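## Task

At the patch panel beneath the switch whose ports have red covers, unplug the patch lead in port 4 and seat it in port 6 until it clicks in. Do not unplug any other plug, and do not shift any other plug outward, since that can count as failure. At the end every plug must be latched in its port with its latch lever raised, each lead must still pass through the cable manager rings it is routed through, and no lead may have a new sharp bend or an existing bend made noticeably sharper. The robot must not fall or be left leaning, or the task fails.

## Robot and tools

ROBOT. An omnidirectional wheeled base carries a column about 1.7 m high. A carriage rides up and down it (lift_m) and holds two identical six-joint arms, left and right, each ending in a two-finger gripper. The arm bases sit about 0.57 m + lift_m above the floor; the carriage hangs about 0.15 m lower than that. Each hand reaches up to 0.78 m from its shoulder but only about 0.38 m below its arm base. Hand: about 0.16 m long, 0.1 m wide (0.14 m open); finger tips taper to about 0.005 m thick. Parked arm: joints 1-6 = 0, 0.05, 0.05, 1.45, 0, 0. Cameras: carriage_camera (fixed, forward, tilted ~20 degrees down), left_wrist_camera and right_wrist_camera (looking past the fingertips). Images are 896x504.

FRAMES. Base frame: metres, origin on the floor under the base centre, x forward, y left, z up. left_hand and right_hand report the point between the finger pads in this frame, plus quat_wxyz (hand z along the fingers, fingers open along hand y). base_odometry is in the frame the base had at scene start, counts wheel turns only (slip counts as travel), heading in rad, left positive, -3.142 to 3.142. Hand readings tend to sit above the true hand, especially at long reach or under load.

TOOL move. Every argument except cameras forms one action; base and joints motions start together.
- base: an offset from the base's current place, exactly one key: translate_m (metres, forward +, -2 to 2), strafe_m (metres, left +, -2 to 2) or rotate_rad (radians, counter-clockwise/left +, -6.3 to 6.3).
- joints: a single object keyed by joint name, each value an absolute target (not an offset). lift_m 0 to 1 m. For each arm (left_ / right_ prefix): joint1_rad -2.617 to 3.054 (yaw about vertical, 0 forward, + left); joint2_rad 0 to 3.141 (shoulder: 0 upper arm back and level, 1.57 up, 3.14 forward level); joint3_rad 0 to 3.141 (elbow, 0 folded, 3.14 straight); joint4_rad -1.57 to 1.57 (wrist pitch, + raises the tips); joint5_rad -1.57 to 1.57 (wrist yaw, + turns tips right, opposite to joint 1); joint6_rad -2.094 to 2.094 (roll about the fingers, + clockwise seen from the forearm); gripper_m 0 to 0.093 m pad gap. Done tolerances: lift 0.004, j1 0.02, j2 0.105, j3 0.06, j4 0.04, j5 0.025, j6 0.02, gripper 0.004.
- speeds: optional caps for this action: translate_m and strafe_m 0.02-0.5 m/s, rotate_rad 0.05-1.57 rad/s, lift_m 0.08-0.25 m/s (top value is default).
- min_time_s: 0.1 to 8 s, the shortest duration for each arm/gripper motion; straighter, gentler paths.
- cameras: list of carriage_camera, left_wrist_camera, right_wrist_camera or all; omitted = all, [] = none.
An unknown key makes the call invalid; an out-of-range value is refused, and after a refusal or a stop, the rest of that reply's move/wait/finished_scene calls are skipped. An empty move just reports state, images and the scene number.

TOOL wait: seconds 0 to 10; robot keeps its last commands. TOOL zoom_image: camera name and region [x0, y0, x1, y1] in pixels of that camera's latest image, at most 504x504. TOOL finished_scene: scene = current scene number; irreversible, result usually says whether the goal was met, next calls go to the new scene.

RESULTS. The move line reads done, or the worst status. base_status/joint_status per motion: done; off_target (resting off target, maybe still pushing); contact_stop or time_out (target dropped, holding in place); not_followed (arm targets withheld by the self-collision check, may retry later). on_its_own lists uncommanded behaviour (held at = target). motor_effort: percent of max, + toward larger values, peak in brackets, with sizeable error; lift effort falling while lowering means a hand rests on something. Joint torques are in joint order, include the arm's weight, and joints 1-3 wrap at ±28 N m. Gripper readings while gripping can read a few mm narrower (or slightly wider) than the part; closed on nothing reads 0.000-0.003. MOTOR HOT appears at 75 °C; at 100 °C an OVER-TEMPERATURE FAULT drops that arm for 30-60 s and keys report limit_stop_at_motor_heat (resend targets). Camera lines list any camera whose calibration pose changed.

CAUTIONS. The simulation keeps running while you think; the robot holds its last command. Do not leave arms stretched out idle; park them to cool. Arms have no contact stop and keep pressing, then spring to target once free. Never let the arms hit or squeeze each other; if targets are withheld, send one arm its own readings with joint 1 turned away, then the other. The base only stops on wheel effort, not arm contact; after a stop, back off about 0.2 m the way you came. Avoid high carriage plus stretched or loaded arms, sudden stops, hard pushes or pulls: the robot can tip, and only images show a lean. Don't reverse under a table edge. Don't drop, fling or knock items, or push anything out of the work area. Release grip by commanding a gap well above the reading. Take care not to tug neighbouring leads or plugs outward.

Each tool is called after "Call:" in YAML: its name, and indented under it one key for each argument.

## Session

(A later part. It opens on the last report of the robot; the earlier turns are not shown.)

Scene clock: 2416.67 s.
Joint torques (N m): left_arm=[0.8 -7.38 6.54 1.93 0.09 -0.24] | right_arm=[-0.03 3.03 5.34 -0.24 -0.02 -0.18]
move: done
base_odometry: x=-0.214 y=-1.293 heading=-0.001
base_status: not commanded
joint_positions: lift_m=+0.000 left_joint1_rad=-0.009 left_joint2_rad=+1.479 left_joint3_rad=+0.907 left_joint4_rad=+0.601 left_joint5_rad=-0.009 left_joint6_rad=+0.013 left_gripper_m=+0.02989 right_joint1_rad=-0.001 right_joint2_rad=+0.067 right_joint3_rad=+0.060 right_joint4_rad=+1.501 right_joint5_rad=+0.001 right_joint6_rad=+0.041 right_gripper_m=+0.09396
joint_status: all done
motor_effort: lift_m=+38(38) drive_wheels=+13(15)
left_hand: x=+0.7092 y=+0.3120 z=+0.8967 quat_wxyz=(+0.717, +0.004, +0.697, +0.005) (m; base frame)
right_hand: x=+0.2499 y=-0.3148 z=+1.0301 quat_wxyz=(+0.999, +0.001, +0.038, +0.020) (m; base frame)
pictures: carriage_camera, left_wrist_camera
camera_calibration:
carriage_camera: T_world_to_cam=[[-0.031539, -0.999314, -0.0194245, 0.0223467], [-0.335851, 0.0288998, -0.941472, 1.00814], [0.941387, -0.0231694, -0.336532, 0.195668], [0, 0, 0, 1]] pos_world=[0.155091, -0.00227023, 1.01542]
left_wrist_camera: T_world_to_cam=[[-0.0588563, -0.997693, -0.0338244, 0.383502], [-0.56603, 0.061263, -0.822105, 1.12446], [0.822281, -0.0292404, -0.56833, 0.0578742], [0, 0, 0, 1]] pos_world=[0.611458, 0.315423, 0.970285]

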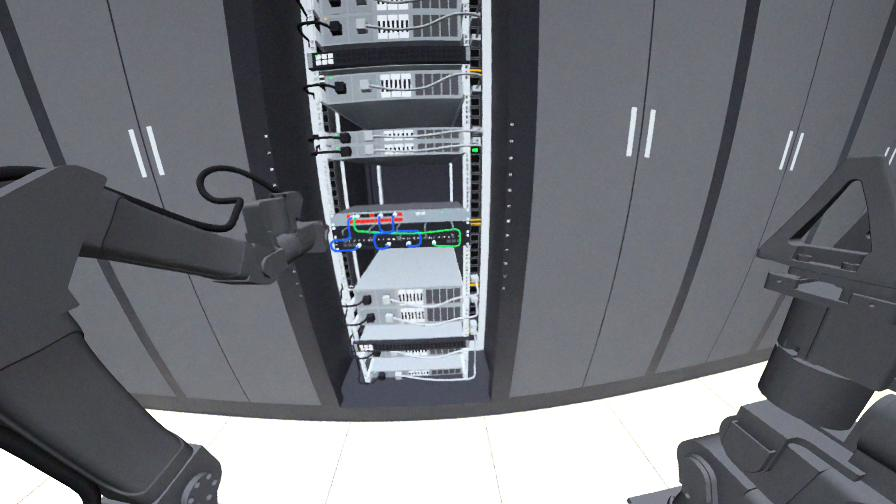

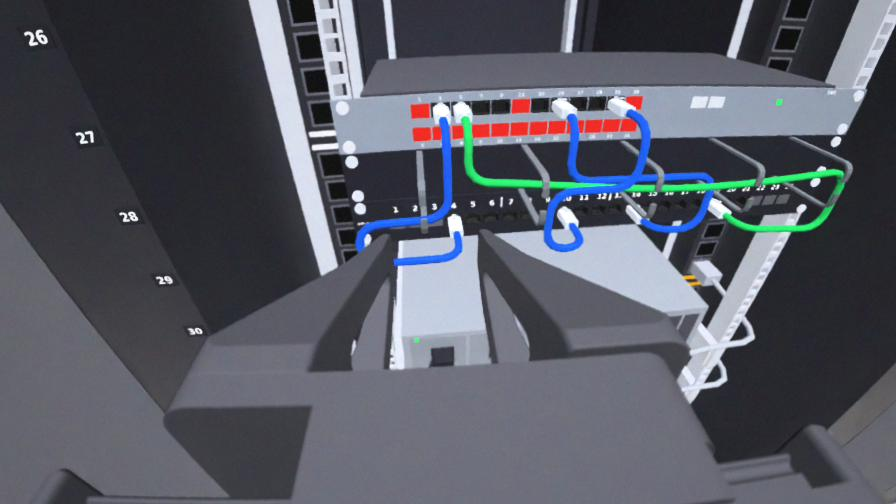

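Call:
move:
  joints: {"left_joint1_rad": -0.0615, "left_joint2_rad": 1.9736, "left_joint3_rad": 1.0508, "left_joint4_rad": 0.956, "left_joint5_rad": -0.0625, "left_joint6_rad": 0.0}
  min_time_s: 2.5
  cameras: ["left_wrist_camera"]

Call:
zoom_image:
  camera: "left_wrist_camera"
  region: [330, 90, 580, 240]

Scene clock: 2501.83 s.
Joint torques (N m): left_arm=[-0.72 -7.01 8.81 2.16 -0.13 -0.28] | right_arm=[-0.06 2.96 5.38 -0.19 -0.01 -0.12]
move: done
base_odometry: x=-0.214 y=-1.293 heading=-0.001
base_status: not commanded
joint_positions: lift_m=+0.000 left_joint1_rad=-0.053 left_joint2_rad=+1.962 left_joint3_rad=+1.022 left_joint4_rad=+0.938 left_joint5_rad=-0.053 left_joint6_rad=+0.011 left_gripper_m=+0.02989 right_joint1_rad=-0.001 right_joint2_rad=+0.067 right_joint3_rad=+0.060 right_joint4_rad=+1.501 right_joint5_rad=+0.001 right_joint6_rad=+0.041 right_gripper_m=+0.09396
joint_status: all done
motor_effort: lift_m=+38(38) drive_wheels=+12(15)
left_hand: x=+0.7881 y=+0.2941 z=+0.7902 quat_wxyz=(+0.706, +0.004, +0.708, +0.004) (m; base frame)
right_hand: x=+0.2499 y=-0.3148 z=+1.0301 quat_wxyz=(+0.999, +0.001, +0.038, +0.020) (m; base frame)
pictures: left_wrist_camera
camera_calibration:
left_wrist_camera: T_world_to_cam=[[-0.0598926, -0.997742, -0.0303792, 0.364867], [-0.590829, 0.0599637, -0.804565, 1.08873], [0.80457, -0.0302386, -0.593087, -0.0342582], [0, 0, 0, 1]] pos_world=[0.692672, 0.297723, 0.866724]

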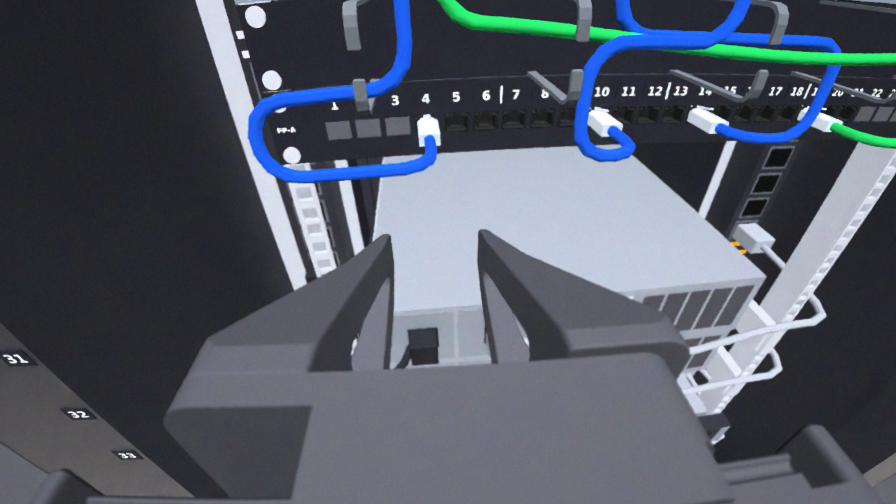

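Scaled by 2.016 from the camera's 896x504 image, which has a finer 1280x720 frame.

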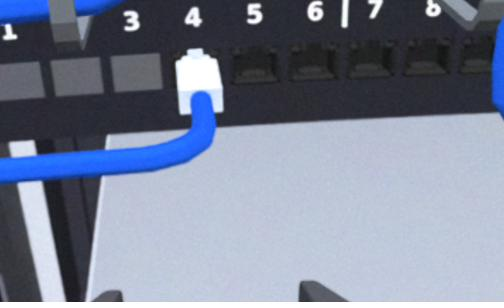

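Call:
move:
  base: {"translate_m": 0.045}
  speeds: {"translate_m": 0.08}
  cameras: ["left_wrist_camera"]

Call:
zoom_image:
  camera: "left_wrist_camera"
  region: [350, 80, 550, 240]

Scene clock: 2547.50 s.
Joint torques (N m): left_arm=[-0.47 -7.13 8.73 2.12 -0.1 -0.28] | right_arm=[-0.12 3 5.3 -0.24 0.01 -0.13]
move: done
base_odometry: x=-0.169 y=-1.293 heading=-0.001
base_status: done
joint_positions: lift_m=+0.000 left_joint1_rad=-0.056 left_joint2_rad=+1.962 left_joint3_rad=+1.023 left_joint4_rad=+0.942 left_joint5_rad=-0.056 left_joint6_rad=+0.011 left_gripper_m=+0.02989 right_joint1_rad=-0.001 right_joint2_rad=+0.067 right_joint3_rad=+0.060 right_joint4_rad=+1.502 right_joint5_rad=+0.001 right_joint6_rad=+0.041 right_gripper_m=+0.09396
joint_status: not commanded
motor_effort: lift_m=+38(38) drive_wheels=+8(12)
left_hand: x=+0.7882 y=+0.2930 z=+0.7917 quat_wxyz=(+0.708, +0.004, +0.706, +0.004) (m; base frame)
right_hand: x=+0.2496 y=-0.3148 z=+1.0301 quat_wxyz=(+0.999, +0.001, +0.038, +0.020) (m; base frame)
pictures: left_wrist_camera
camera_calibration:
left_wrist_camera: T_world_to_cam=[[-0.0600491, -0.99773, -0.0304632, 0.363954], [-0.586488, 0.0599604, -0.807736, 1.08912], [0.807729, -0.0306375, -0.588757, -0.0391964], [0, 0, 0, 1]] pos_world=[0.692272, 0.296623, 0.867732]

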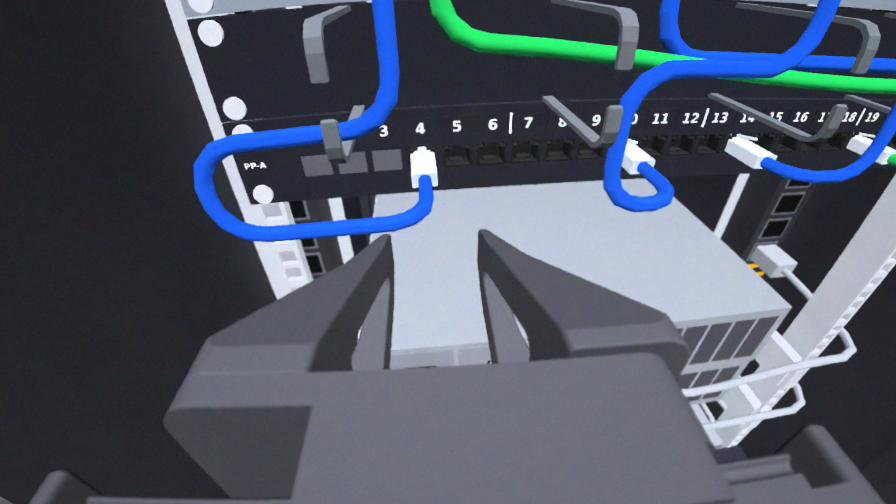

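Scaled by 2.520 from the camera's 896x504 image, which has a finer 1280x720 frame.

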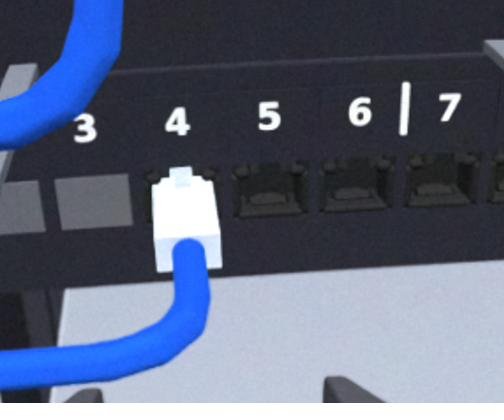

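Call:
zoom_image:
  camera: "left_wrist_camera"
  region: [390, 130, 460, 200]

Scaled by 7.200 from the camera's 896x504 image, which has a finer 1280x720 frame.

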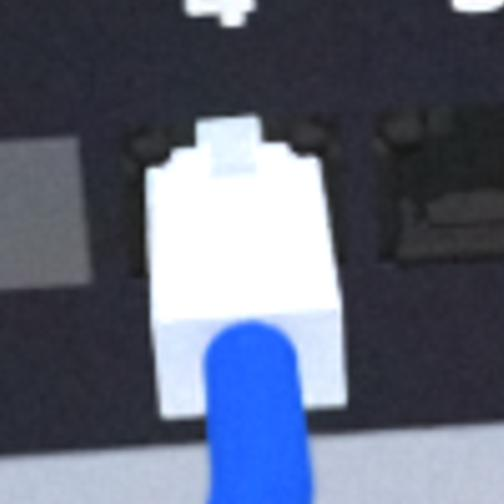

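Call:
move:
  joints: {"left_joint1_rad": -0.0414, "left_joint5_rad": -0.0424, "left_joint6_rad": 1.58, "left_gripper_m": 0.026}
  min_time_s: 2.0
  cameras: ["left_wrist_camera"]

Call:
zoom_image:
  camera: "left_wrist_camera"
  region: [330, 80, 530, 260]

Scene clock: 2675.70 s.
Joint torques (N m): left_arm=[0.83 -7.04 8.73 2.12 0.08 -0.12] | right_arm=[-0.24 3.02 5.37 -0.25 -0.02 -0.15]
move: done
base_odometry: x=-0.169 y=-1.293 heading=-0.001
base_status: not commanded
joint_positions: lift_m=+0.000 left_joint1_rad=-0.050 left_joint2_rad=+1.962 left_joint3_rad=+1.023 left_joint4_rad=+0.942 left_joint5_rad=-0.051 left_joint6_rad=+1.567 left_gripper_m=+0.02614 right_joint1_rad=-0.001 right_joint2_rad=+0.067 right_joint3_rad=+0.060 right_joint4_rad=+1.502 right_joint5_rad=+0.001 right_joint6_rad=+0.041 right_gripper_m=+0.09396
joint_status: all done
motor_effort: lift_m=+38(38) drive_wheels=+8(10)
left_hand: x=+0.7883 y=+0.2952 z=+0.7917 quat_wxyz=(+0.502, +0.498, +0.500, +0.500) (m; base frame)
right_hand: x=+0.2496 y=-0.3148 z=+1.0301 quat_wxyz=(+0.999, +0.001, +0.038, +0.020) (m; base frame)
pictures: left_wrist_camera
camera_calibration:
left_wrist_camera: T_world_to_cam=[[-0.0564569, 0.0150739, -0.998291, 0.830587], [-0.590192, 0.805977, 0.0455475, 0.196219], [0.805286, 0.591755, -0.0366064, -0.658224], [0, 0, 0, 1]] pos_world=[0.692758, 0.218839, 0.796135]

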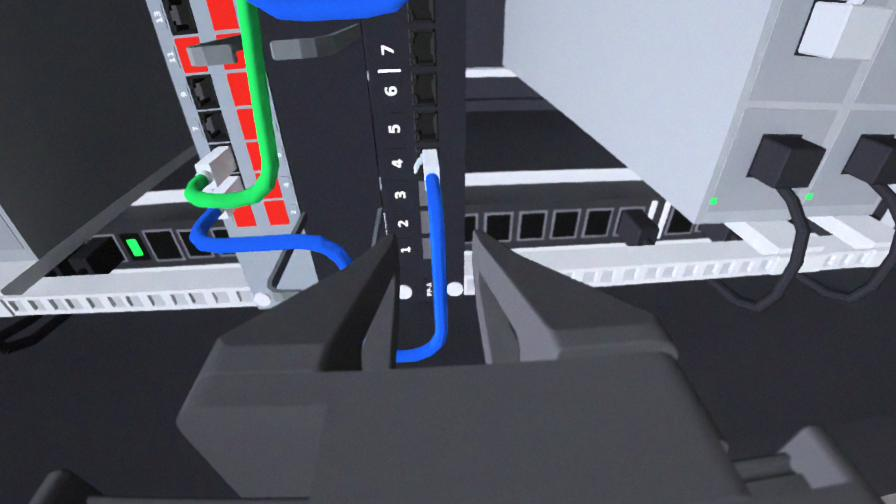

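Scaled by 2.520 from the camera's 896x504 image, which has a finer 1280x720 frame.

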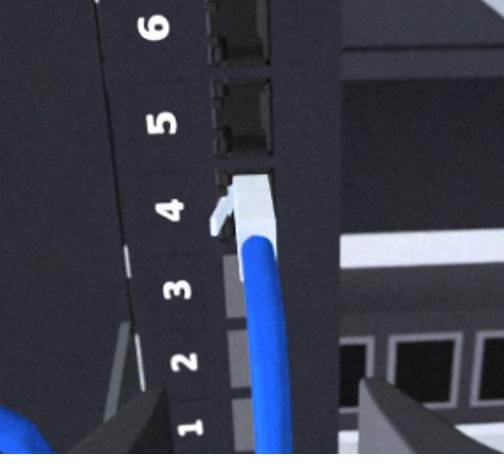

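Call:
move:
  base: {"translate_m": 0.045}
  speeds: {"translate_m": 0.05}
  cameras: ["left_wrist_camera"]

Call:
zoom_image:
  camera: "left_wrist_camera"
  region: [350, 130, 530, 290]

Scene clock: 2687.57 s.
Joint torques (N m): left_arm=[0.81 -7.19 8.84 2.07 0.08 -0.11] | right_arm=[-0.06 3.04 5.34 -0.23 0.03 -0.12]
move: done
base_odometry: x=-0.124 y=-1.293 heading=-0.002
base_status: done
joint_positions: lift_m=+0.000 left_joint1_rad=-0.050 left_joint2_rad=+1.963 left_joint3_rad=+1.023 left_joint4_rad=+0.945 left_joint5_rad=-0.050 left_joint6_rad=+1.569 left_gripper_m=+0.02614 right_joint1_rad=-0.001 right_joint2_rad=+0.067 right_joint3_rad=+0.060 right_joint4_rad=+1.503 right_joint5_rad=+0.001 right_joint6_rad=+0.041 right_gripper_m=+0.09396
joint_status: not commanded
motor_effort: lift_m=+38(38) drive_wheels=+15(16)
left_hand: x=+0.7884 y=+0.2951 z=+0.7915 quat_wxyz=(+0.502, +0.498, +0.499, +0.501) (m; base frame)
right_hand: x=+0.2493 y=-0.3148 z=+1.0302 quat_wxyz=(+0.999, +0.001, +0.037, +0.020) (m; base frame)
pictures: left_wrist_camera
camera_calibration:
left_wrist_camera: T_world_to_cam=[[-0.0553119, 0.0169454, -0.998325, 0.828915], [-0.589659, 0.806321, 0.0463562, 0.195238], [0.805756, 0.591236, -0.0346071, -0.659976], [0, 0, 0, 1]] pos_world=[0.692753, 0.21873, 0.795637]

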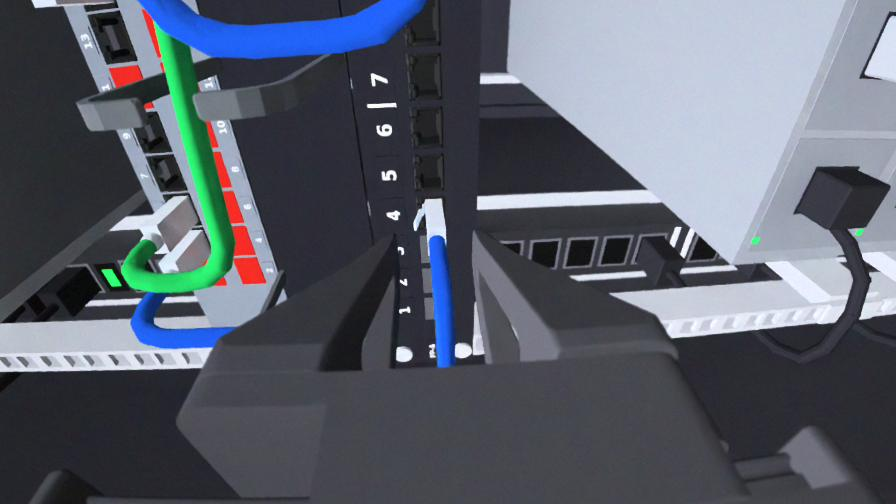

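Scaled by 2.800 from the camera's 896x504 image, which has a finer 1280x720 frame.

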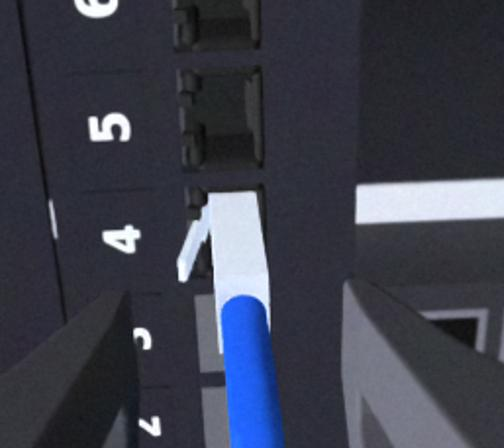

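Call:
move:
  base: {"translate_m": 0.02}
  speeds: {"translate_m": 0.04}
  cameras: ["left_wrist_camera"]

Call:
zoom_image:
  camera: "left_wrist_camera"
  region: [350, 160, 530, 320]

Scene clock: 2695.87 s.
Joint torques (N m): left_arm=[0.8 -7.15 8.61 2.08 -0.01 -0.13] | right_arm=[-0.17 2.93 5.53 -0.27 -0.06 -0.13]
move: done
base_odometry: x=-0.105 y=-1.294 heading=-0.003
base_status: done
joint_positions: lift_m=+0.000 left_joint1_rad=-0.049 left_joint2_rad=+1.964 left_joint3_rad=+1.024 left_joint4_rad=+0.946 left_joint5_rad=-0.044 left_joint6_rad=+1.570 left_gripper_m=+0.02613 right_joint1_rad=-0.001 right_joint2_rad=+0.067 right_joint3_rad=+0.060 right_joint4_rad=+1.504 right_joint5_rad=+0.001 right_joint6_rad=+0.041 right_gripper_m=+0.09396
joint_status: not commanded
motor_effort: lift_m=+38(38) drive_wheels=+12(20)
left_hand: x=+0.7886 y=+0.2945 z=+0.7919 quat_wxyz=(+0.503, +0.499, +0.498, +0.500) (m; base frame)
right_hand: x=+0.2492 y=-0.3147 z=+1.0302 quat_wxyz=(+0.999, +0.001, +0.037, +0.020) (m; base frame)
pictures: left_wrist_camera
camera_calibration:
left_wrist_camera: T_world_to_cam=[[-0.0537558, 0.0179171, -0.998393, 0.827872], [-0.585694, 0.809222, 0.0460573, 0.192054], [0.808748, 0.587229, -0.0330065, -0.662205], [0, 0, 0, 1]] pos_world=[0.692544, 0.218619, 0.795839]

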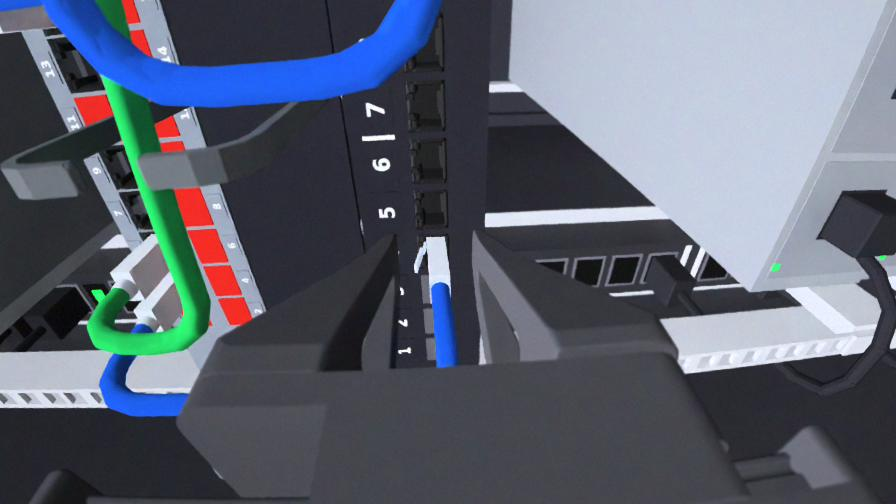

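Scaled by 2.800 from the camera's 896x504 image, which has a finer 1280x720 frame.

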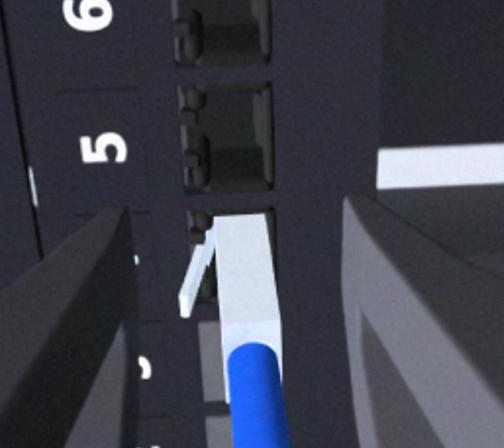

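Call:
move:
  base: {"translate_m": 0.008}
  speeds: {"translate_m": 0.03}
  cameras: ["left_wrist_camera"]

Call:
zoom_image:
  camera: "left_wrist_camera"
  region: [350, 160, 530, 320]

Scene clock: 2704.53 s.
Joint torques (N m): left_arm=[0.81 -7.27 8.62 2.06 -0.14 -0.19] | right_arm=[-0.17 3.08 5.49 -0.23 -0.03 -0.16]
move: done
base_odometry: x=-0.097 y=-1.294 heading=-0.005
base_status: done
joint_positions: lift_m=+0.000 left_joint1_rad=-0.051 left_joint2_rad=+1.965 left_joint3_rad=+1.025 left_joint4_rad=+0.947 left_joint5_rad=-0.031 left_joint6_rad=+1.575 left_gripper_m=+0.02613 right_joint1_rad=-0.001 right_joint2_rad=+0.067 right_joint3_rad=+0.060 right_joint4_rad=+1.504 right_joint5_rad=+0.001 right_joint6_rad=+0.041 right_gripper_m=+0.09396
joint_status: not commanded
motor_effort: lift_m=+38(38) drive_wheels=+11(17)
left_hand: x=+0.7887 y=+0.2913 z=+0.7920 quat_wxyz=(+0.506, +0.504, +0.492, +0.498) (m; base frame)
right_hand: x=+0.2491 y=-0.3147 z=+1.0302 quat_wxyz=(+0.999, +0.001, +0.037, +0.020) (m; base frame)
pictures: left_wrist_camera
camera_calibration:
left_wrist_camera: T_world_to_cam=[[-0.0525442, 0.0241632, -0.998326, 0.825303], [-0.573356, 0.817781, 0.0499704, 0.179391], [0.81762, 0.575022, -0.0291155, -0.666954], [0, 0, 0, 1]] pos_world=[0.691534, 0.216869, 0.795538]

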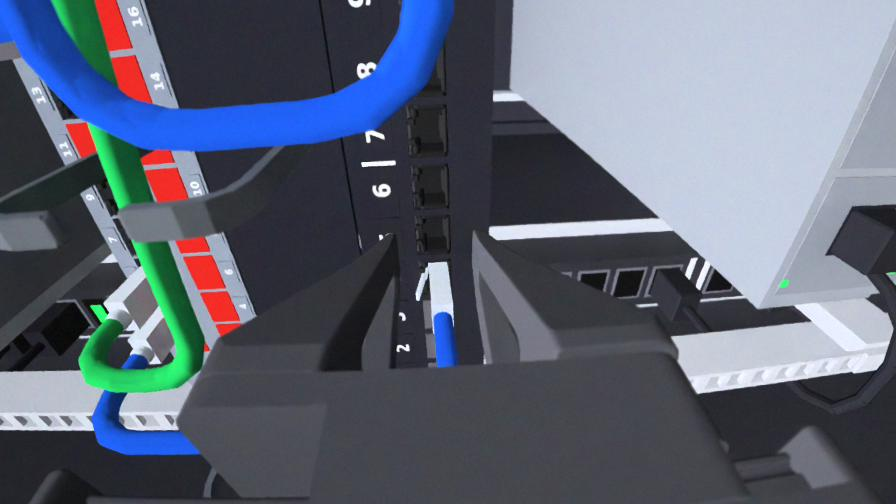

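Scaled by 2.800 from the camera's 896x504 image, which has a finer 1280x720 frame.

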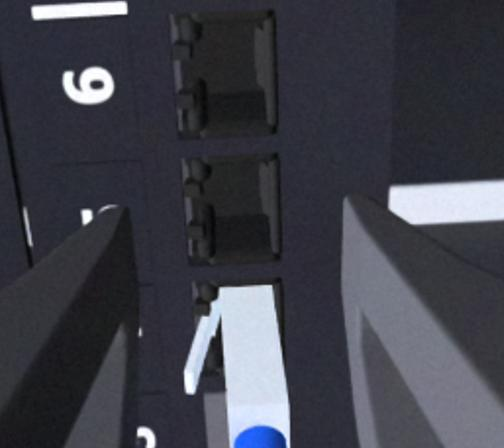

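Call:
move:
  base: {"translate_m": -0.075}
  speeds: {"translate_m": 0.06}
  cameras: []

Call:
move:
  joints: {"left_joint1_rad": -0.122, "left_joint2_rad": 1.9847, "left_joint3_rad": 1.0703, "left_joint4_rad": 0.9294, "left_joint5_rad": -0.262}
  min_time_s: 2.0
  cameras: ["left_wrist_camera"]

Call:
zoom_image:
  camera: "left_wrist_camera"
  region: [330, 80, 530, 260]

Scene clock: 2795.33 s.
Joint torques (N m): left_arm=[0.59 -7.36 8.49 2.07 -0.11 -0.18] | right_arm=[-0.16 2.89 5.39 -0.24 0 -0.12]
move: done
base_odometry: x=-0.171 y=-1.294 heading=-0.005
base_status: done
joint_positions: lift_m=+0.000 left_joint1_rad=-0.048 left_joint2_rad=+1.966 left_joint3_rad=+1.026 left_joint4_rad=+0.947 left_joint5_rad=-0.034 left_joint6_rad=+1.575 left_gripper_m=+0.02613 right_joint1_rad=-0.001 right_joint2_rad=+0.067 right_joint3_rad=+0.060 right_joint4_rad=+1.502 right_joint5_rad=+0.001 right_joint6_rad=+0.041 right_gripper_m=+0.09396
joint_status: not commanded
motor_effort: lift_m=+38(38) drive_wheels=-6(15)
left_hand: x=+0.7890 y=+0.2936 z=+0.7920 quat_wxyz=(+0.504, +0.503, +0.494, +0.499) (m; base frame)
right_hand: x=+0.2496 y=-0.3147 z=+1.0301 quat_wxyz=(+0.999, +0.001, +0.038, +0.020) (m; base frame)
pictures: none
No camera images: "cameras" was empty.

Scene clock: 2797.63 s.
Joint torques (N m): left_arm=[-0.69 -7.04 8.87 1.97 -0.11 -0.19] | right_arm=[-0.05 3.04 5.37 -0.21 0 -0.12]
move: done
base_odometry: x=-0.171 y=-1.294 heading=-0.005
base_status: not commanded
joint_positions: lift_m=+0.000 left_joint1_rad=-0.114 left_joint2_rad=+1.972 left_joint3_rad=+1.042 left_joint4_rad=+0.930 left_joint5_rad=-0.253 left_joint6_rad=+1.575 left_gripper_m=+0.02613 right_joint1_rad=-0.001 right_joint2_rad=+0.067 right_joint3_rad=+0.060 right_joint4_rad=+1.502 right_joint5_rad=+0.001 right_joint6_rad=+0.041 right_gripper_m=+0.09396
joint_status: all done
motor_effort: lift_m=+38(38) drive_wheels=-5(7)
left_hand: x=+0.7884 y=+0.2940 z=+0.7912 quat_wxyz=(+0.463, +0.465, +0.533, +0.534) (m; base frame)
right_hand: x=+0.2496 y=-0.3147 z=+1.0301 quat_wxyz=(+0.999, +0.001, +0.038, +0.020) (m; base frame)
pictures: left_wrist_camera
camera_calibration:
left_wrist_camera: T_world_to_cam=[[-0.0632857, 0.0148249, -0.997885, 0.835281], [-0.695547, 0.716391, 0.0547544, 0.29943], [0.715688, 0.697542, -0.0350259, -0.619382], [0, 0, 0, 1]] pos_world=[0.704413, 0.205153, 0.795425]

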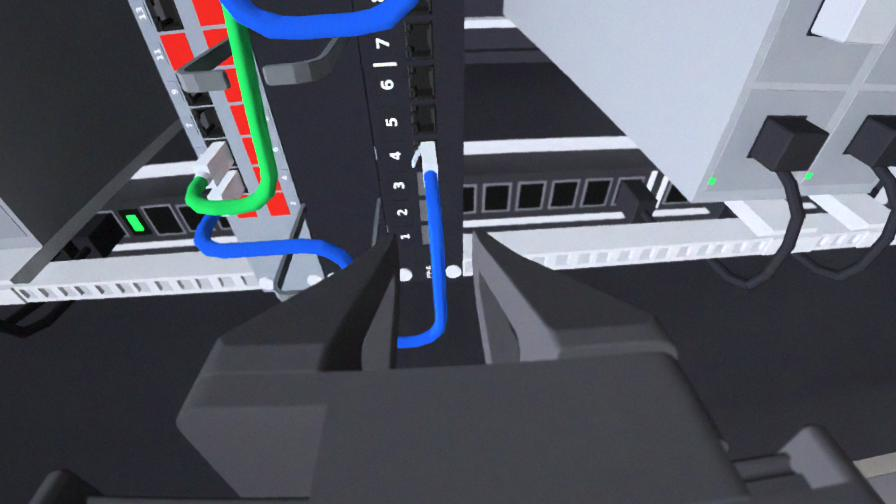

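Scaled by 2.520 from the camera's 896x504 image, which has a finer 1280x720 frame.

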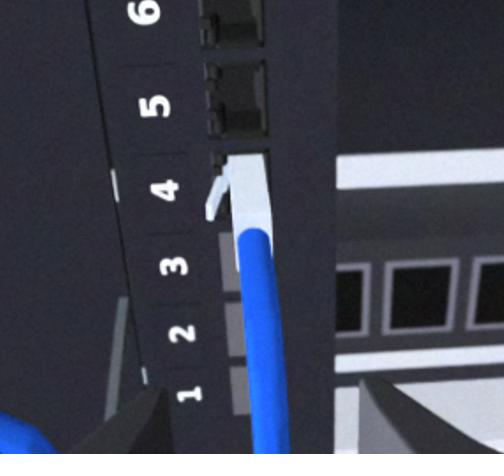

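Call:
move:
  base: {"rotate_rad": 0.005}
  speeds: {"rotate_rad": 0.05}
  cameras: ["left_wrist_camera"]

Scene clock: 2809.53 s.
Joint torques (N m): left_arm=[-0.39 -6.98 8.77 2.02 -0.1 -0.19] | right_arm=[-0.14 3.08 5.44 -0.22 -0.01 -0.16]
move: done
base_odometry: x=-0.171 y=-1.294 heading=+0.000
base_status: done
joint_positions: lift_m=+0.000 left_joint1_rad=-0.117 left_joint2_rad=+1.972 left_joint3_rad=+1.043 left_joint4_rad=+0.927 left_joint5_rad=-0.256 left_joint6_rad=+1.575 left_gripper_m=+0.02613 right_joint1_rad=-0.001 right_joint2_rad=+0.067 right_joint3_rad=+0.060 right_joint4_rad=+1.502 right_joint5_rad=+0.001 right_joint6_rad=+0.041 right_gripper_m=+0.09396
joint_status: not commanded
motor_effort: lift_m=+38(38) drive_wheels=-6(7)
left_hand: x=+0.7884 y=+0.2926 z=+0.7909 quat_wxyz=(+0.462, +0.466, +0.533, +0.534) (m; base frame)
right_hand: x=+0.2498 y=-0.3147 z=+1.0301 quat_wxyz=(+0.999, +0.001, +0.038, +0.020) (m; base frame)
pictures: left_wrist_camera
camera_calibration:
left_wrist_camera: T_world_to_cam=[[-0.0651824, 0.015081, -0.997759, 0.836276], [-0.695152, 0.716659, 0.0562456, 0.298862], [0.715902, 0.697261, -0.03623, -0.617481], [0, 0, 0, 1]] pos_world=[0.704321, 0.203751, 0.795221]

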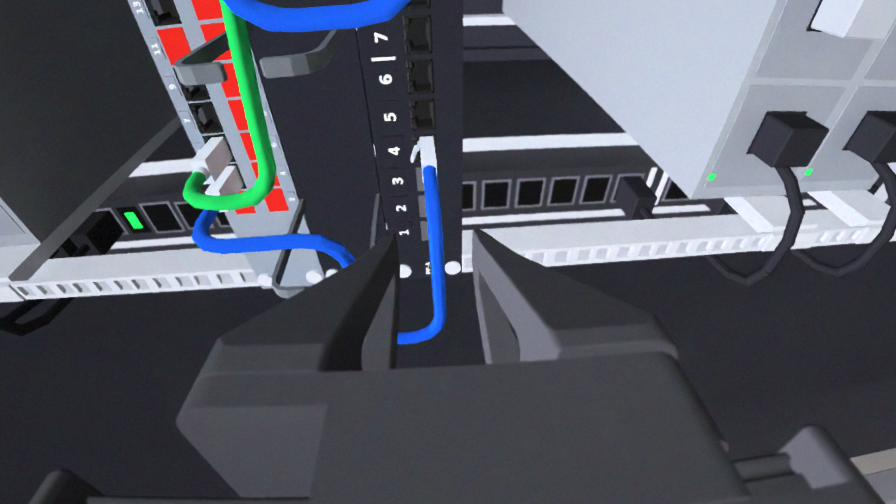

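Call:
move:
  joints: {"left_joint1_rad": -0.1035}
  min_time_s: 0.8
  cameras: ["left_wrist_camera"]

Scene clock: 2816.70 s.
Joint torques (N m): left_arm=[0.72 -7.04 8.72 2 -0.1 -0.17] | right_arm=[-0.09 3.04 5.27 -0.18 -0.01 -0.1]
move: done
base_odometry: x=-0.171 y=-1.294 heading=+0.000
base_status: not commanded
joint_positions: lift_m=+0.000 left_joint1_rad=-0.111 left_joint2_rad=+1.972 left_joint3_rad=+1.043 left_joint4_rad=+0.927 left_joint5_rad=-0.256 left_joint6_rad=+1.575 left_gripper_m=+0.02613 right_joint1_rad=-0.001 right_joint2_rad=+0.067 right_joint3_rad=+0.060 right_joint4_rad=+1.502 right_joint5_rad=+0.001 right_joint6_rad=+0.041 right_gripper_m=+0.09396
joint_status: all done
motor_effort: lift_m=+38(38) drive_wheels=-6(7)
left_hand: x=+0.7885 y=+0.2958 z=+0.7909 quat_wxyz=(+0.461, +0.464, +0.534, +0.535) (m; base frame)
right_hand: x=+0.2498 y=-0.3147 z=+1.0301 quat_wxyz=(+0.999, +0.001, +0.038, +0.020) (m; base frame)
pictures: left_wrist_camera
camera_calibration:
left_wrist_camera: T_world_to_cam=[[-0.0652707, 0.0147113, -0.997759, 0.836413], [-0.699248, 0.712663, 0.0562507, 0.301046], [0.711894, 0.701352, -0.0362292, -0.617821], [0, 0, 0, 1]] pos_world=[0.704922, 0.206462, 0.795221]

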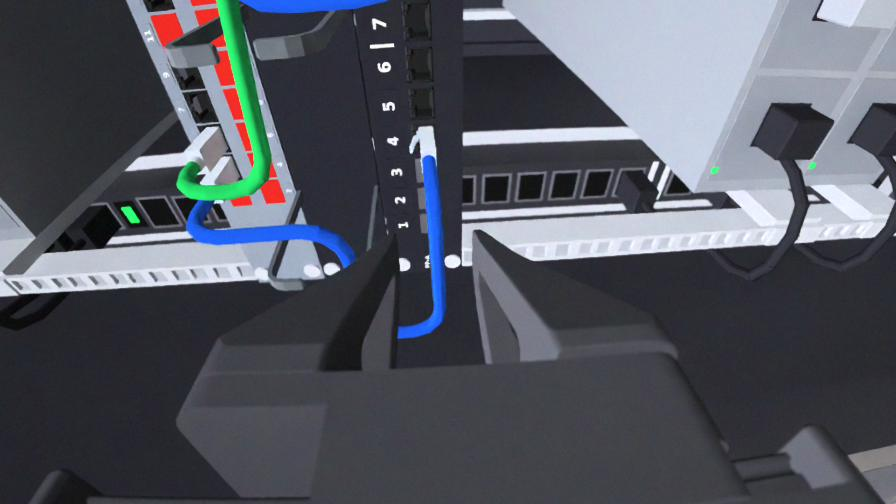

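Call:
move:
  base: {"translate_m": 0.066}
  speeds: {"translate_m": 0.05}
  cameras: ["left_wrist_camera"]

Call:
zoom_image:
  camera: "left_wrist_camera"
  region: [350, 160, 530, 320]

Scene clock: 2825.63 s.
Joint torques (N m): left_arm=[0.72 -7.25 8.76 2.02 -0.11 -0.18] | right_arm=[-0.17 3.1 5.27 -0.25 -0.05 -0.12]
move: done
base_odometry: x=-0.105 y=-1.294 heading=-0.002
base_status: done
joint_positions: lift_m=+0.000 left_joint1_rad=-0.111 left_joint2_rad=+1.974 left_joint3_rad=+1.043 left_joint4_rad=+0.925 left_joint5_rad=-0.256 left_joint6_rad=+1.575 left_gripper_m=+0.02613 right_joint1_rad=-0.001 right_joint2_rad=+0.067 right_joint3_rad=+0.060 right_joint4_rad=+1.502 right_joint5_rad=+0.001 right_joint6_rad=+0.041 right_gripper_m=+0.09396
joint_status: not commanded
motor_effort: lift_m=+38(38) drive_wheels=+12(19)
left_hand: x=+0.7887 y=+0.2960 z=+0.7895 quat_wxyz=(+0.460, +0.465, +0.535, +0.535) (m; base frame)
right_hand: x=+0.2497 y=-0.3147 z=+1.0301 quat_wxyz=(+0.999, +0.001, +0.038, +0.020) (m; base frame)
pictures: left_wrist_camera
camera_calibration:
left_wrist_camera: T_world_to_cam=[[-0.0690896, 0.0151318, -0.997496, 0.837716], [-0.699304, 0.712365, 0.0592424, 0.298843], [0.711477, 0.701646, -0.0386352, -0.616011], [0, 0, 0, 1]] pos_world=[0.705138, 0.20666, 0.794114]

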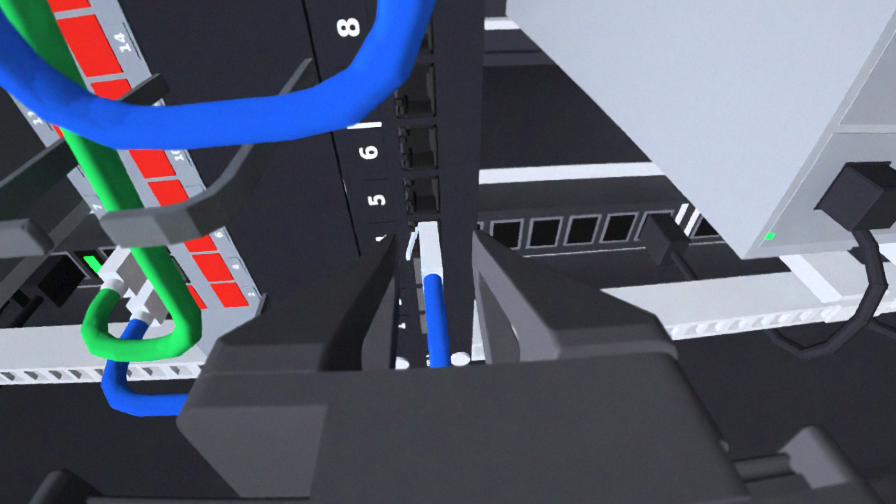

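Scaled by 2.800 from the camera's 896x504 image, which has a finer 1280x720 frame.

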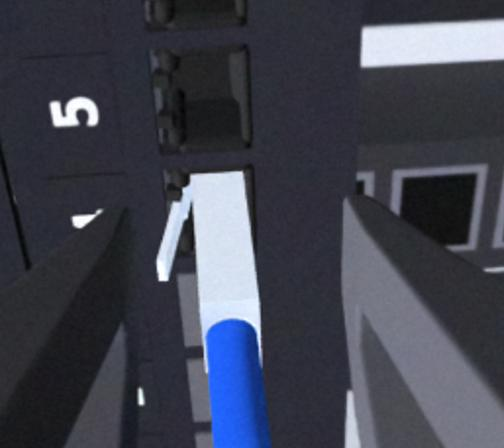

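Call:
move:
  base: {"translate_m": -0.066}
  speeds: {"translate_m": 0.08}
  cameras: []

Call:
move:
  joints: {"left_joint1_rad": -0.056, "left_joint2_rad": 2.0119, "left_joint3_rad": 1.006, "left_joint4_rad": 1.0654, "left_joint5_rad": -0.086, "left_joint6_rad": 0.0, "left_gripper_m": 0.026}
  min_time_s: 2.0
  cameras: ["left_wrist_camera"]

Call:
zoom_image:
  camera: "left_wrist_camera"
  region: [350, 100, 550, 240]

Scene clock: 3091.67 s.
Joint torques (N m): left_arm=[0.51 -7.34 8.59 2.02 -0.09 -0.18] | right_arm=[-0.1 2.97 5.39 -0.2 0 -0.18]
move: done
base_odometry: x=-0.171 y=-1.295 heading=-0.002
base_status: done
joint_positions: lift_m=+0.000 left_joint1_rad=-0.108 left_joint2_rad=+1.976 left_joint3_rad=+1.045 left_joint4_rad=+0.923 left_joint5_rad=-0.255 left_joint6_rad=+1.575 left_gripper_m=+0.02613 right_joint1_rad=-0.001 right_joint2_rad=+0.067 right_joint3_rad=+0.060 right_joint4_rad=+1.501 right_joint5_rad=+0.001 right_joint6_rad=+0.041 right_gripper_m=+0.09396
joint_status: not commanded
motor_effort: lift_m=+38(38) drive_wheels=-8(16)
left_hand: x=+0.7892 y=+0.2974 z=+0.7889 quat_wxyz=(+0.458, +0.465, +0.536, +0.535) (m; base frame)
right_hand: x=+0.2500 y=-0.3147 z=+1.0301 quat_wxyz=(+0.999, +0.001, +0.038, +0.020) (m; base frame)
pictures: none
No camera images: "cameras" was empty.

Scene clock: 3094.13 s.
Joint torques (N m): left_arm=[0.84 -7.05 5.46 2.13 0.1 -0.29] | right_arm=[-0.1 2.96 5.37 -0.19 0.03 -0.15]
move: done
base_odometry: x=-0.171 y=-1.295 heading=-0.002
base_status: not commanded
joint_positions: lift_m=+0.000 left_joint1_rad=-0.065 left_joint2_rad=+2.000 left_joint3_rad=+1.013 left_joint4_rad=+1.048 left_joint5_rad=-0.095 left_joint6_rad=+0.013 left_gripper_m=+0.02613 right_joint1_rad=-0.001 right_joint2_rad=+0.067 right_joint3_rad=+0.060 right_joint4_rad=+1.501 right_joint5_rad=+0.001 right_joint6_rad=+0.041 right_gripper_m=+0.09396
joint_status: all done
motor_effort: lift_m=+38(38) drive_wheels=-8(10)
left_hand: x=+0.7886 y=+0.2947 z=+0.7928 quat_wxyz=(+0.728, -0.008, +0.685, +0.014) (m; base frame)
right_hand: x=+0.2500 y=-0.3147 z=+1.0301 quat_wxyz=(+0.999, +0.001, +0.038, +0.020) (m; base frame)
pictures: left_wrist_camera
camera_calibration:
left_wrist_camera: T_world_to_cam=[[-0.0278464, -0.999158, -0.0301474, 0.340423], [-0.540735, 0.040422, -0.840221, 1.08565], [0.840732, -0.00709539, -0.541405, -0.10941], [0, 0, 0, 1]] pos_world=[0.688515, 0.295476, 0.863217]

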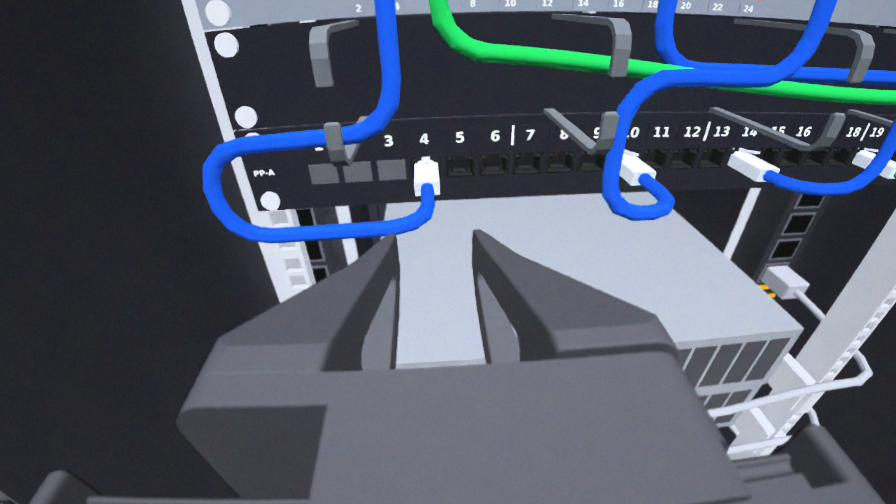

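Scaled by 2.520 from the camera's 896x504 image, which has a finer 1280x720 frame.

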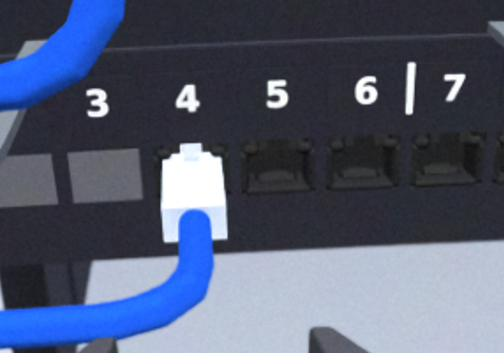

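Call:
move:
  joints: {"left_joint1_rad": -0.05, "left_joint6_rad": 1.58, "left_gripper_m": 0.02}
  min_time_s: 2.0
  cameras: ["left_wrist_camera"]

Call:
zoom_image:
  camera: "left_wrist_camera"
  region: [340, 110, 520, 250]

Scene clock: 3106.53 s.
Joint torques (N m): left_arm=[0.84 -7.09 5.5 2.12 0.06 -0.1] | right_arm=[-0.1 3.15 5.41 -0.16 -0.01 -0.12]
move: done
base_odometry: x=-0.171 y=-1.295 heading=-0.002
base_status: not commanded
joint_positions: lift_m=+0.000 left_joint1_rad=-0.059 left_joint2_rad=+2.000 left_joint3_rad=+1.013 left_joint4_rad=+1.049 left_joint5_rad=-0.094 left_joint6_rad=+1.567 left_gripper_m=+0.02013 right_joint1_rad=-0.001 right_joint2_rad=+0.067 right_joint3_rad=+0.060 right_joint4_rad=+1.501 right_joint5_rad=+0.001 right_joint6_rad=+0.041 right_gripper_m=+0.09396
joint_status: all done
motor_effort: lift_m=+38(38) drive_wheels=-7(10)
left_hand: x=+0.7886 y=+0.2979 z=+0.7930 quat_wxyz=(+0.509, +0.473, +0.495, +0.522) (m; base frame)
right_hand: x=+0.2500 y=-0.3147 z=+1.0301 quat_wxyz=(+0.999, +0.001, +0.038, +0.020) (m; base frame)
pictures: left_wrist_camera
camera_calibration:
left_wrist_camera: T_world_to_cam=[[0.00163867, 0.0095207, -0.999953, 0.788978], [-0.619303, 0.785126, 0.00646042, 0.254415], [0.785151, 0.619263, 0.00718275, -0.687067], [0, 0, 0, 1]] pos_world=[0.695718, 0.218216, 0.792233]

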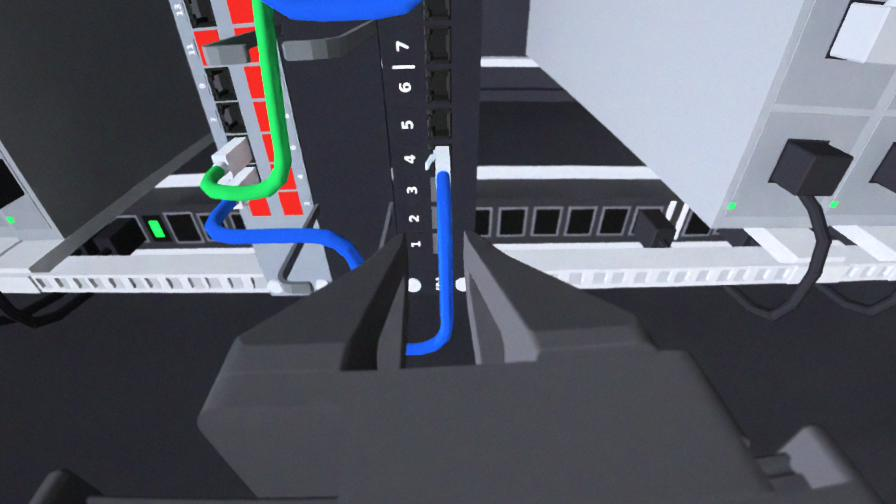

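Scaled by 2.800 from the camera's 896x504 image, which has a finer 1280x720 frame.

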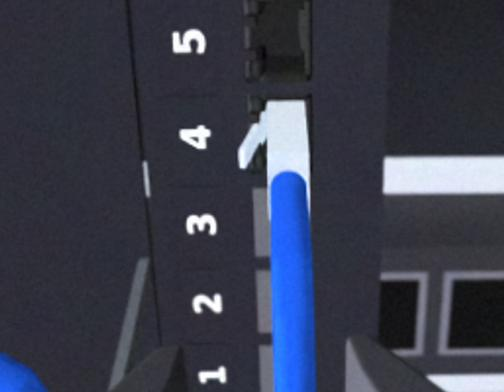

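Call:
move:
  joints: {"left_gripper_m": 0.016}
  base: {"translate_m": 0.05}
  speeds: {"translate_m": 0.05}
  cameras: ["left_wrist_camera"]

Call:
zoom_image:
  camera: "left_wrist_camera"
  region: [350, 150, 530, 290]

Scene clock: 3123.20 s.
Joint torques (N m): left_arm=[0.75 -7.17 5.59 2.06 0.07 -0.11] | right_arm=[-0.13 3.22 5.42 -0.23 -0.01 -0.19]
move: done
base_odometry: x=-0.121 y=-1.295 heading=-0.003
base_status: done
joint_positions: lift_m=+0.000 left_joint1_rad=-0.057 left_joint2_rad=+2.002 left_joint3_rad=+1.013 left_joint4_rad=+1.054 left_joint5_rad=-0.093 left_joint6_rad=+1.569 left_gripper_m=+0.01614 right_joint1_rad=-0.001 right_joint2_rad=+0.067 right_joint3_rad=+0.060 right_joint4_rad=+1.501 right_joint5_rad=+0.001 right_joint6_rad=+0.041 right_gripper_m=+0.09396
joint_status: all done
motor_effort: lift_m=+38(38) drive_wheels=+13(17)
left_hand: x=+0.7887 y=+0.2984 z=+0.7927 quat_wxyz=(+0.508, +0.473, +0.494, +0.523) (m; base frame)
right_hand: x=+0.2499 y=-0.3147 z=+1.0301 quat_wxyz=(+0.999, +0.001, +0.038, +0.020) (m; base frame)
pictures: left_wrist_camera
camera_calibration:
left_wrist_camera: T_world_to_cam=[[0.00348442, 0.0113723, -0.999929, 0.786667], [-0.619759, 0.784763, 0.00676551, 0.254244], [0.784785, 0.619691, 0.0097825, -0.689337], [0, 0, 0, 1]] pos_world=[0.69581, 0.218709, 0.791635]

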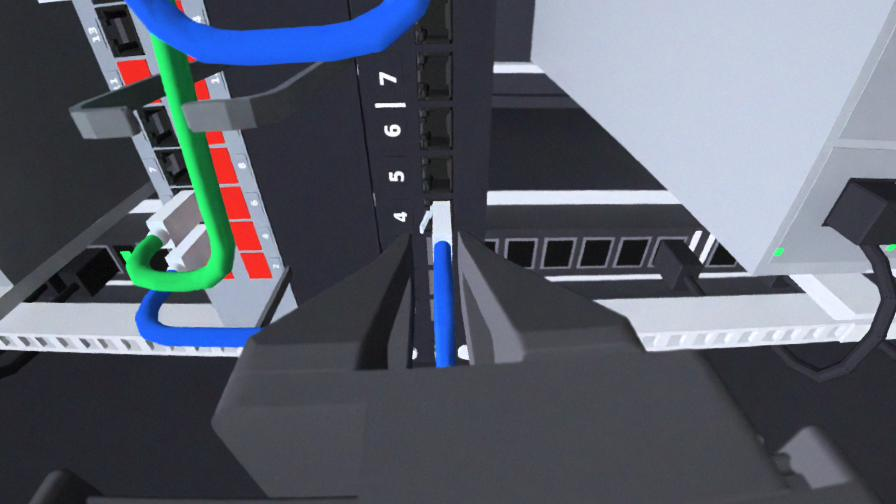

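Scaled by 2.800 from the camera's 896x504 image, which has a finer 1280x720 frame.

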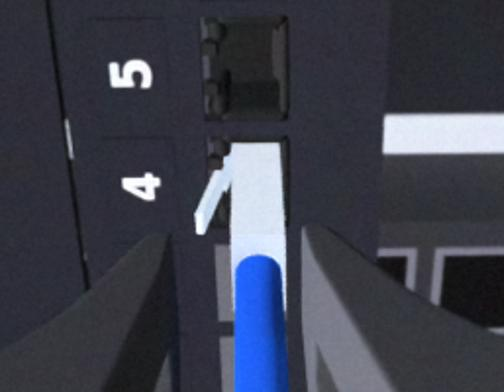

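Call:
move:
  base: {"translate_m": 0.013}
  speeds: {"translate_m": 0.03}
  cameras: ["left_wrist_camera"]

Call:
zoom_image:
  camera: "left_wrist_camera"
  region: [350, 170, 530, 310]

Scene clock: 3129.83 s.
Joint torques (N m): left_arm=[0.68 -7.34 5.64 2.05 0.04 -0.12] | right_arm=[-0.14 3.04 5.3 -0.25 -0.07 -0.13]
move: done
base_odometry: x=-0.108 y=-1.295 heading=-0.005
base_status: done
joint_positions: lift_m=+0.000 left_joint1_rad=-0.056 left_joint2_rad=+2.004 left_joint3_rad=+1.011 left_joint4_rad=+1.056 left_joint5_rad=-0.092 left_joint6_rad=+1.569 left_gripper_m=+0.01614 right_joint1_rad=-0.001 right_joint2_rad=+0.067 right_joint3_rad=+0.060 right_joint4_rad=+1.502 right_joint5_rad=+0.000 right_joint6_rad=+0.041 right_gripper_m=+0.09396
joint_status: not commanded
motor_effort: lift_m=+38(38) drive_wheels=+11(20)
left_hand: x=+0.7887 y=+0.2988 z=+0.7917 quat_wxyz=(+0.508, +0.473, +0.494, +0.523) (m; base frame)
right_hand: x=+0.2497 y=-0.3147 z=+1.0301 quat_wxyz=(+0.999, +0.001, +0.038, +0.020) (m; base frame)
pictures: left_wrist_camera
camera_calibration:
left_wrist_camera: T_world_to_cam=[[0.00264148, 0.0114694, -0.999931, 0.786328], [-0.619758, 0.784758, 0.00736411, 0.253466], [0.784788, 0.619696, 0.00918115, -0.689107], [0, 0, 0, 1]] pos_world=[0.695814, 0.219108, 0.790734]

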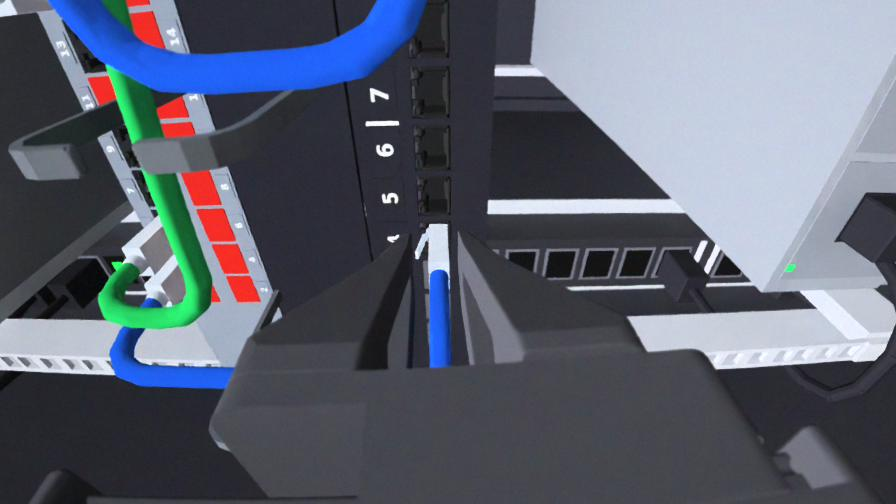

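Scaled by 2.800 from the camera's 896x504 image, which has a finer 1280x720 frame.

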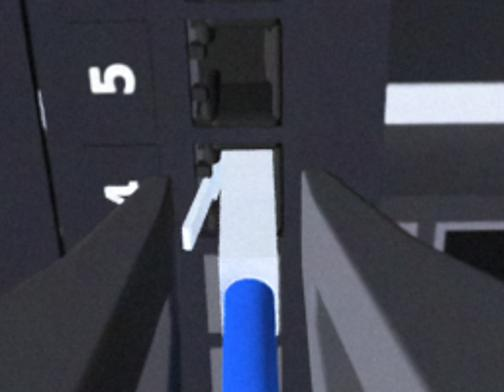

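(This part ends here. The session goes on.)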